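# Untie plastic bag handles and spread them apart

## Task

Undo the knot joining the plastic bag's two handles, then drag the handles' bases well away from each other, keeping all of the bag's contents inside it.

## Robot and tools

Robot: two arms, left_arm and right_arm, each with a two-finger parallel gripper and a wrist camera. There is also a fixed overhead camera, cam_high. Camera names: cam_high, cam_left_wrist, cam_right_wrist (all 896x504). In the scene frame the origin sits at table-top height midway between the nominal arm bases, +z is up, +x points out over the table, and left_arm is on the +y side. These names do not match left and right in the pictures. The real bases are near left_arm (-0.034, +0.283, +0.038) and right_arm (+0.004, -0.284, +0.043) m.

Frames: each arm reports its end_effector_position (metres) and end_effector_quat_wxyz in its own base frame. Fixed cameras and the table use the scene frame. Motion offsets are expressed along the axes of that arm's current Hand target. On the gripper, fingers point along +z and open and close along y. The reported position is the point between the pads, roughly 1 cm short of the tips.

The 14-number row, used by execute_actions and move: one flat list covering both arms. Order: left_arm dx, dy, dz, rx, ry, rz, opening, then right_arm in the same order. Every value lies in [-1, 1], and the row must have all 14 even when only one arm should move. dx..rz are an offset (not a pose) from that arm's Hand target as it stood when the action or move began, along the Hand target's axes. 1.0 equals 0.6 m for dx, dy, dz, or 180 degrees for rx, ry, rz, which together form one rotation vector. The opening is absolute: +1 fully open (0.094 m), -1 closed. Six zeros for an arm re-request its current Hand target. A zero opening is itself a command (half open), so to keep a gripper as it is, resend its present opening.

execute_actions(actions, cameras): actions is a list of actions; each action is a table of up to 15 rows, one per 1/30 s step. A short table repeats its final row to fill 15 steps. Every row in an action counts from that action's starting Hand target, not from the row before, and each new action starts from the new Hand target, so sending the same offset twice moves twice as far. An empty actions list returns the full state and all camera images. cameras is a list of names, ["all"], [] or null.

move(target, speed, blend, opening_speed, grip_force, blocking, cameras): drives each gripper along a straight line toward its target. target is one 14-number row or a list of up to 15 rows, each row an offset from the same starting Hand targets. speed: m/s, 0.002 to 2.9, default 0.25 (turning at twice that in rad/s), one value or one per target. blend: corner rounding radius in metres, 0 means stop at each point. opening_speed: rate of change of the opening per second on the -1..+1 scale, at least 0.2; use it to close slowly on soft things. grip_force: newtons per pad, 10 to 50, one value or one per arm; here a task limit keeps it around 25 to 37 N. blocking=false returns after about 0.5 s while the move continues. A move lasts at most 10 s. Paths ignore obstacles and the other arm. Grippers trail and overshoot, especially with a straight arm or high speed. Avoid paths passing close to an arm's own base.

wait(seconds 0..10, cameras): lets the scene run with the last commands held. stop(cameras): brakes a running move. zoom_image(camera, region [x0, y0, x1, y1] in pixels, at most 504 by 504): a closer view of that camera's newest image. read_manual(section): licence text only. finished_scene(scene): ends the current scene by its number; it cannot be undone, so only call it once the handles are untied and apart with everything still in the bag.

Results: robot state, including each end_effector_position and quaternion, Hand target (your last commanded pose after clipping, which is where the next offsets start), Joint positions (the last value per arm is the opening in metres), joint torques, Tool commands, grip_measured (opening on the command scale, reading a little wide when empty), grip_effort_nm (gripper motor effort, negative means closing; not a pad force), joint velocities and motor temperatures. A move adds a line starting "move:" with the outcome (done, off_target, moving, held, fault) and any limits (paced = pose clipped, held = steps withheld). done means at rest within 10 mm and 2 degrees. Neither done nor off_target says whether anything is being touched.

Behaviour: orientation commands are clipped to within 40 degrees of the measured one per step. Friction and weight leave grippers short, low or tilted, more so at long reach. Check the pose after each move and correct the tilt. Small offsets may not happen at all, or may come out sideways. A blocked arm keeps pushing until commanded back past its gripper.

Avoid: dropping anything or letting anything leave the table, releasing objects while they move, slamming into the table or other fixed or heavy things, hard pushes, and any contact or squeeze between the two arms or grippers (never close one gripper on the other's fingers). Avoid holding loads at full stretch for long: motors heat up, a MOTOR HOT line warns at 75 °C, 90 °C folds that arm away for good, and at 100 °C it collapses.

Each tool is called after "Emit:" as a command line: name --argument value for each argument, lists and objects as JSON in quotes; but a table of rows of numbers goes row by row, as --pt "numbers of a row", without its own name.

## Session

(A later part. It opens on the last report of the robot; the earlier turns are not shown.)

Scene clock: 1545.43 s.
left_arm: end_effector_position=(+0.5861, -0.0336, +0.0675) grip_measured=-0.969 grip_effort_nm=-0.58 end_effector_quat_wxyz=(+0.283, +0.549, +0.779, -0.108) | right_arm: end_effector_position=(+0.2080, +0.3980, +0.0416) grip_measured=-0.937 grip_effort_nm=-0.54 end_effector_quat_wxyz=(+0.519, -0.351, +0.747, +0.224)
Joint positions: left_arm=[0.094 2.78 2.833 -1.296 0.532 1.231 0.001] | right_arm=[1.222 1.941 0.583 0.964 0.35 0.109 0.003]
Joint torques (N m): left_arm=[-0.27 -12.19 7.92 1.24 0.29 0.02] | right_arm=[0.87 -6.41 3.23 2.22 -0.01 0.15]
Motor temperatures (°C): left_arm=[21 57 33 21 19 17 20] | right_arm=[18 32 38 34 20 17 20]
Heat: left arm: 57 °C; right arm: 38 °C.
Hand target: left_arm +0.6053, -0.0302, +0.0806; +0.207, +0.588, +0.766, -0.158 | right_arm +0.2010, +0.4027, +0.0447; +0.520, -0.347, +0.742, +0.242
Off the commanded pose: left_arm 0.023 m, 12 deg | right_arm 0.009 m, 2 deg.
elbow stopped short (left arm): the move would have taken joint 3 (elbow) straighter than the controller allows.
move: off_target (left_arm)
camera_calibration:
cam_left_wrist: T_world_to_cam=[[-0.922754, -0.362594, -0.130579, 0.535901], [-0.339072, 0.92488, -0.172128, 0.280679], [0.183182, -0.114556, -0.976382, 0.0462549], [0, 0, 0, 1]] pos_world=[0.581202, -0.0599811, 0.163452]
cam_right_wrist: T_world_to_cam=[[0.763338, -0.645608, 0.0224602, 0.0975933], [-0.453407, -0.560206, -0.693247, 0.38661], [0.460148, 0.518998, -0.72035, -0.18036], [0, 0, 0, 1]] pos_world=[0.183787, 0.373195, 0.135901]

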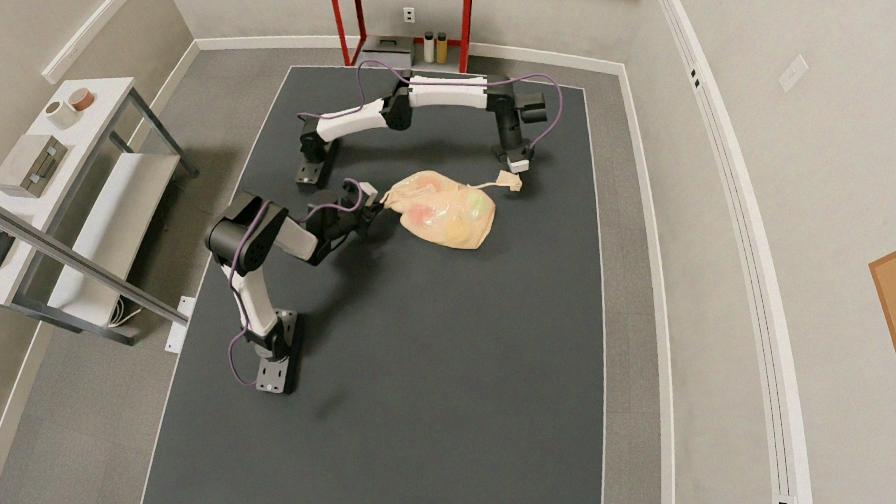

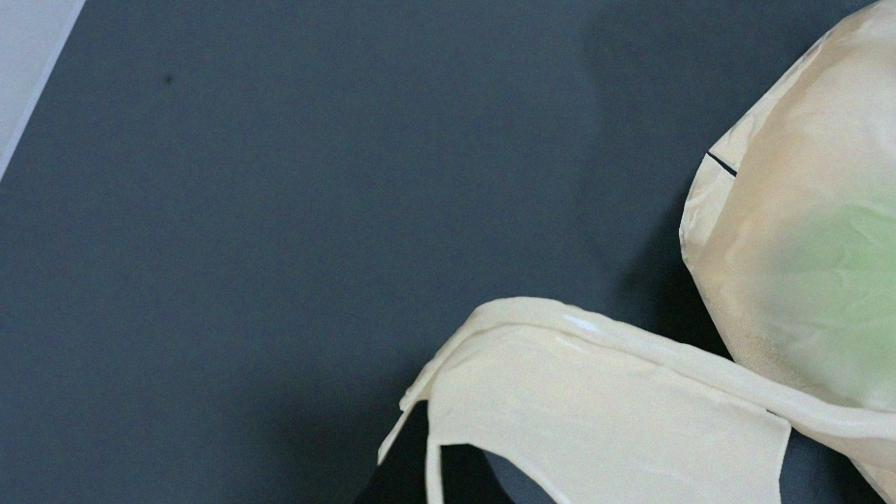

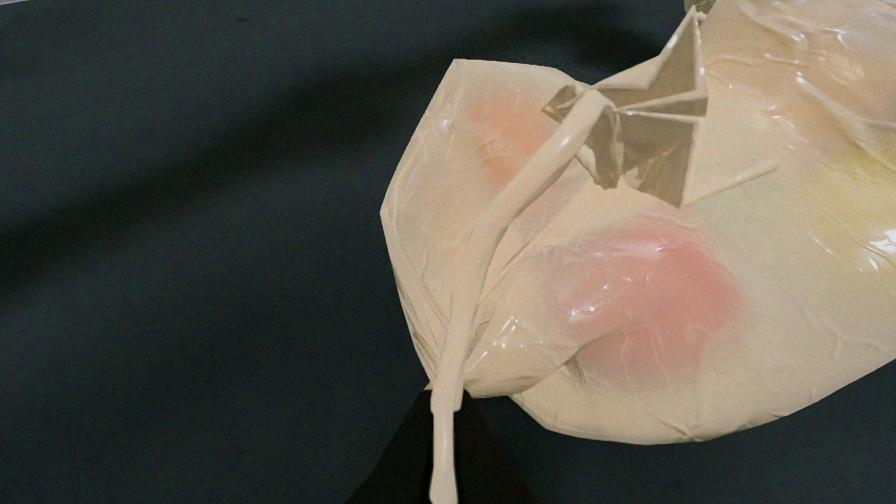

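Emit:
move --pt "0.065 -0.0325 0.0966 0 0 0 -1 0.0742 0.0128 0.0157 0 0 0 -1" --pt "0.065 -0.0325 0.0966 0 0 0 -0.4 0.0742 0.0128 0.0157 0 0 0 -0.5" --speed 0.07 --opening_speed 0.5 --cameras '["all"]'

Scene clock: 1558.70 s.
left_arm: end_effector_position=(+0.5775, -0.0340, +0.0049) grip_measured=-0.402 grip_effort_nm=0.13 end_effector_quat_wxyz=(+0.246, +0.566, +0.775, -0.133) | right_arm: end_effector_position=(+0.1916, +0.4026, -0.0019) grip_measured=-0.503 grip_effort_nm=0.15 end_effector_quat_wxyz=(+0.519, -0.354, +0.742, +0.234)
Joint positions: left_arm=[0.094 2.892 2.833 -1.296 0.529 1.297 0.028] | right_arm=[1.27 2.159 0.574 1.197 0.375 0.127 0.023]
Joint torques (N m): left_arm=[-0.21 -12.15 7.92 0.61 0.27 0.21] | right_arm=[0.35 -7.02 2.17 2.08 -0.04 0.16]
Motor temperatures (°C): left_arm=[21 56 34 22 19 17 20] | right_arm=[18 30 37 34 20 17 20]
Heat: left arm: 56 °C; right arm: 37 °C.
Hand target: left_arm +0.5853, -0.0308, +0.0108; +0.207, +0.588, +0.766, -0.158 | right_arm +0.1910, +0.4028, -0.0004; +0.520, -0.347, +0.742, +0.242
Off the commanded pose: left_arm 0.010 m, 6 deg | right_arm 0.002 m, 1 deg.
elbow stopped short (left arm): the move would have taken joint 3 (elbow) straighter than the controller allows.
move: off_target (left_arm); target 2's new opening was sent with left_arm's hand 0.010 m and 6 deg from that target
camera_calibration:
cam_left_wrist: T_world_to_cam=[[-0.948568, -0.310964, -0.0593319, 0.536033], [-0.300888, 0.943855, -0.136393, 0.245735], [0.0984141, -0.111526, -0.988876, 0.0358603], [0, 0, 0, 1]] pos_world=[0.578874, -0.061252, 0.100782]
cam_right_wrist: T_world_to_cam=[[0.775096, -0.631733, 0.0118115, 0.106269], [-0.444652, -0.55865, -0.700139, 0.349194], [0.448899, 0.537423, -0.713909, -0.211824], [0, 0, 0, 1]] pos_world=[0.167989, 0.37605, 0.0920058]

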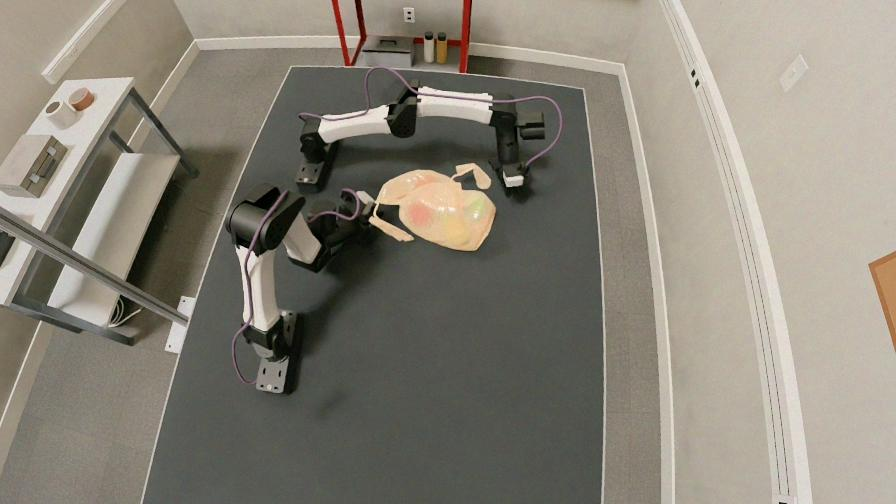

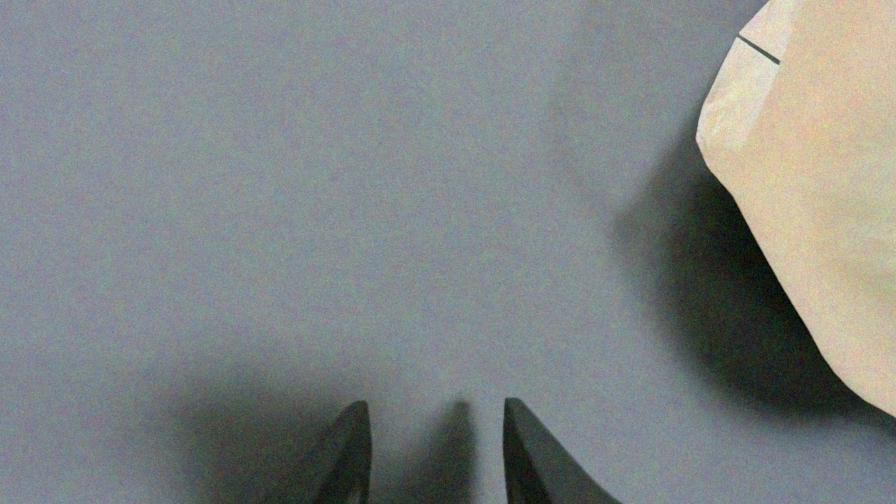

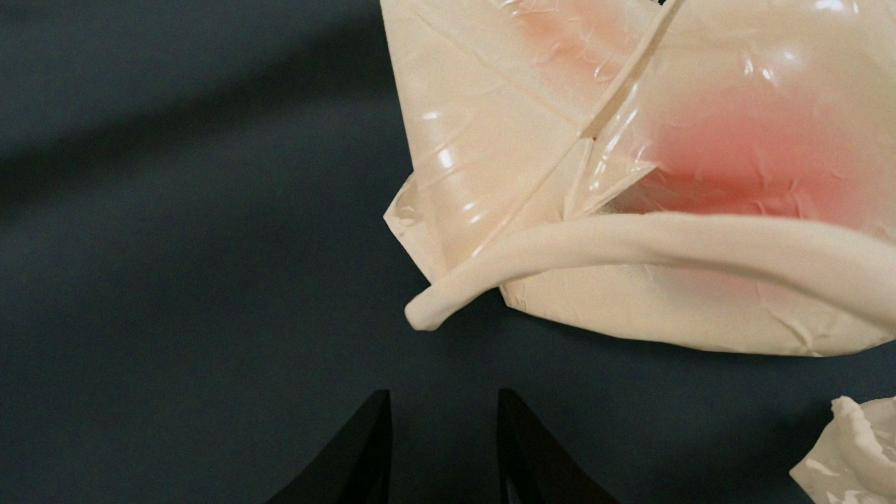

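Emit:
move --target '[-0.08,0,-0.15,0,0,0,-0.4,-0.08,0,-0.1,0,0,0,-0.5]' --speed 0.12 --cameras '["all"]'

Emit:
zoom_image --camera "cam_high" --region '[350, 145, 520, 265]'

Scene clock: 1574.10 s.
left_arm: end_effector_position=(+0.5807, -0.0337, +0.0704) grip_measured=-0.402 grip_effort_nm=0.13 end_effector_quat_wxyz=(+0.277, +0.556, +0.776, -0.109) | right_arm: end_effector_position=(+0.1641, +0.3750, +0.0615) grip_measured=-0.503 grip_effort_nm=0.15 end_effector_quat_wxyz=(+0.520, -0.355, +0.737, +0.245)
Joint positions: left_arm=[0.094 2.771 2.833 -1.324 0.529 1.252 0.028] | right_arm=[1.33 1.767 0.429 0.959 0.413 0.149 0.023]
Joint torques (N m): left_arm=[0.4 -16.94 7.9 0.52 0.36 0.05] | right_arm=[0.46 -7.64 3.62 1.58 0.15 0.17]
Motor temperatures (°C): left_arm=[21 57 34 21 19 17 19] | right_arm=[18 29 35 33 20 17 20]
Heat: left arm: 57 °C; right arm: 35 °C.
Hand target: left_arm +0.5843, -0.0272, +0.1128; +0.207, +0.588, +0.766, -0.158 | right_arm +0.1653, +0.3721, +0.0652; +0.520, -0.347, +0.742, +0.242
Off the commanded pose: left_arm 0.043 m, 11 deg | right_arm 0.005 m, 1 deg.
elbow stopped short (left arm): the move would have taken joint 3 (elbow) straighter than the controller allows.
move: off_target (left_arm)
camera_calibration:
cam_left_wrist: T_world_to_cam=[[-0.929713, -0.346175, -0.125687, 0.535607], [-0.325039, 0.931736, -0.161918, 0.270781], [0.173159, -0.109684, -0.978767, 0.0562831], [0, 0, 0, 1]] pos_world=[0.576229, -0.0607095, 0.166251]
cam_right_wrist: T_world_to_cam=[[0.785629, -0.618696, 0.00120603, 0.103383], [-0.434767, -0.553459, -0.710395, 0.362958], [0.440186, 0.557583, -0.703802, -0.146077], [0, 0, 0, 1]] pos_world=[0.140883, 0.346295, 0.15491]

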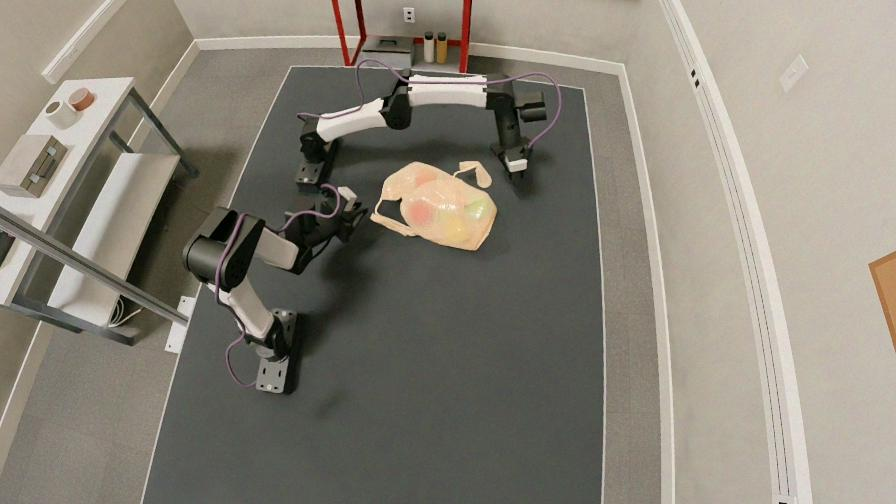

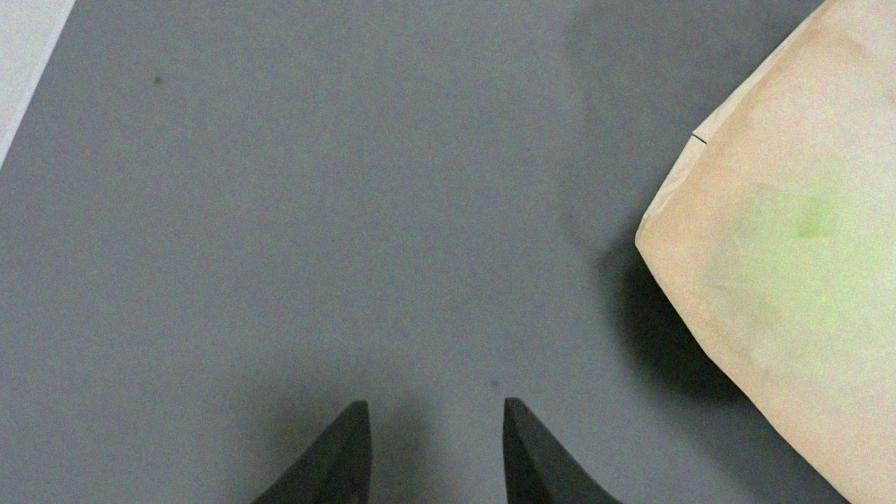

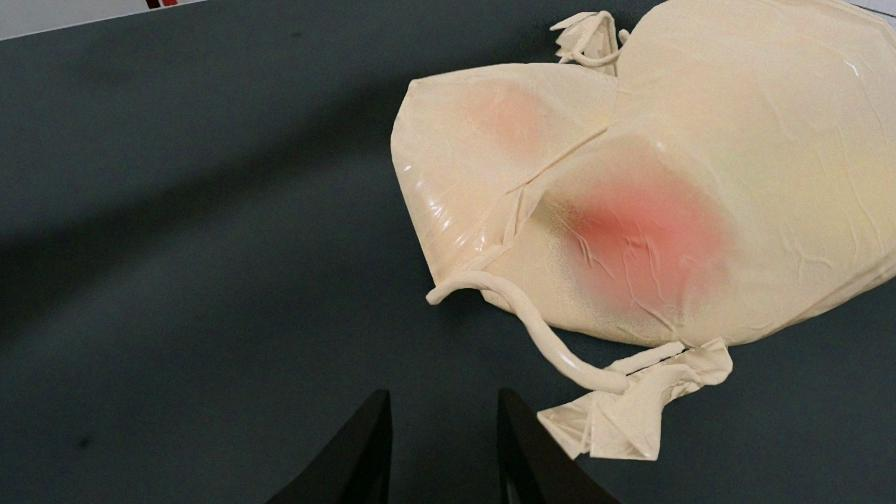

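Scaled by 2.965 from the camera's 896x504 image, which has a finer 1280x720 frame.

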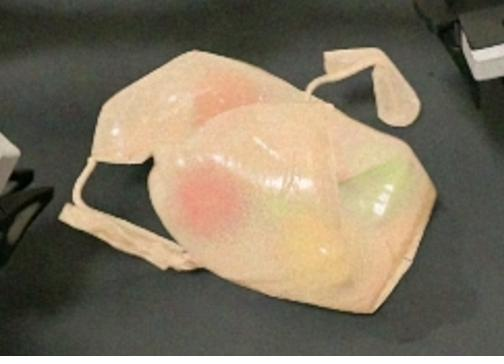

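Emit:
finished_scene --scene 2

The scene is finished: the task was done.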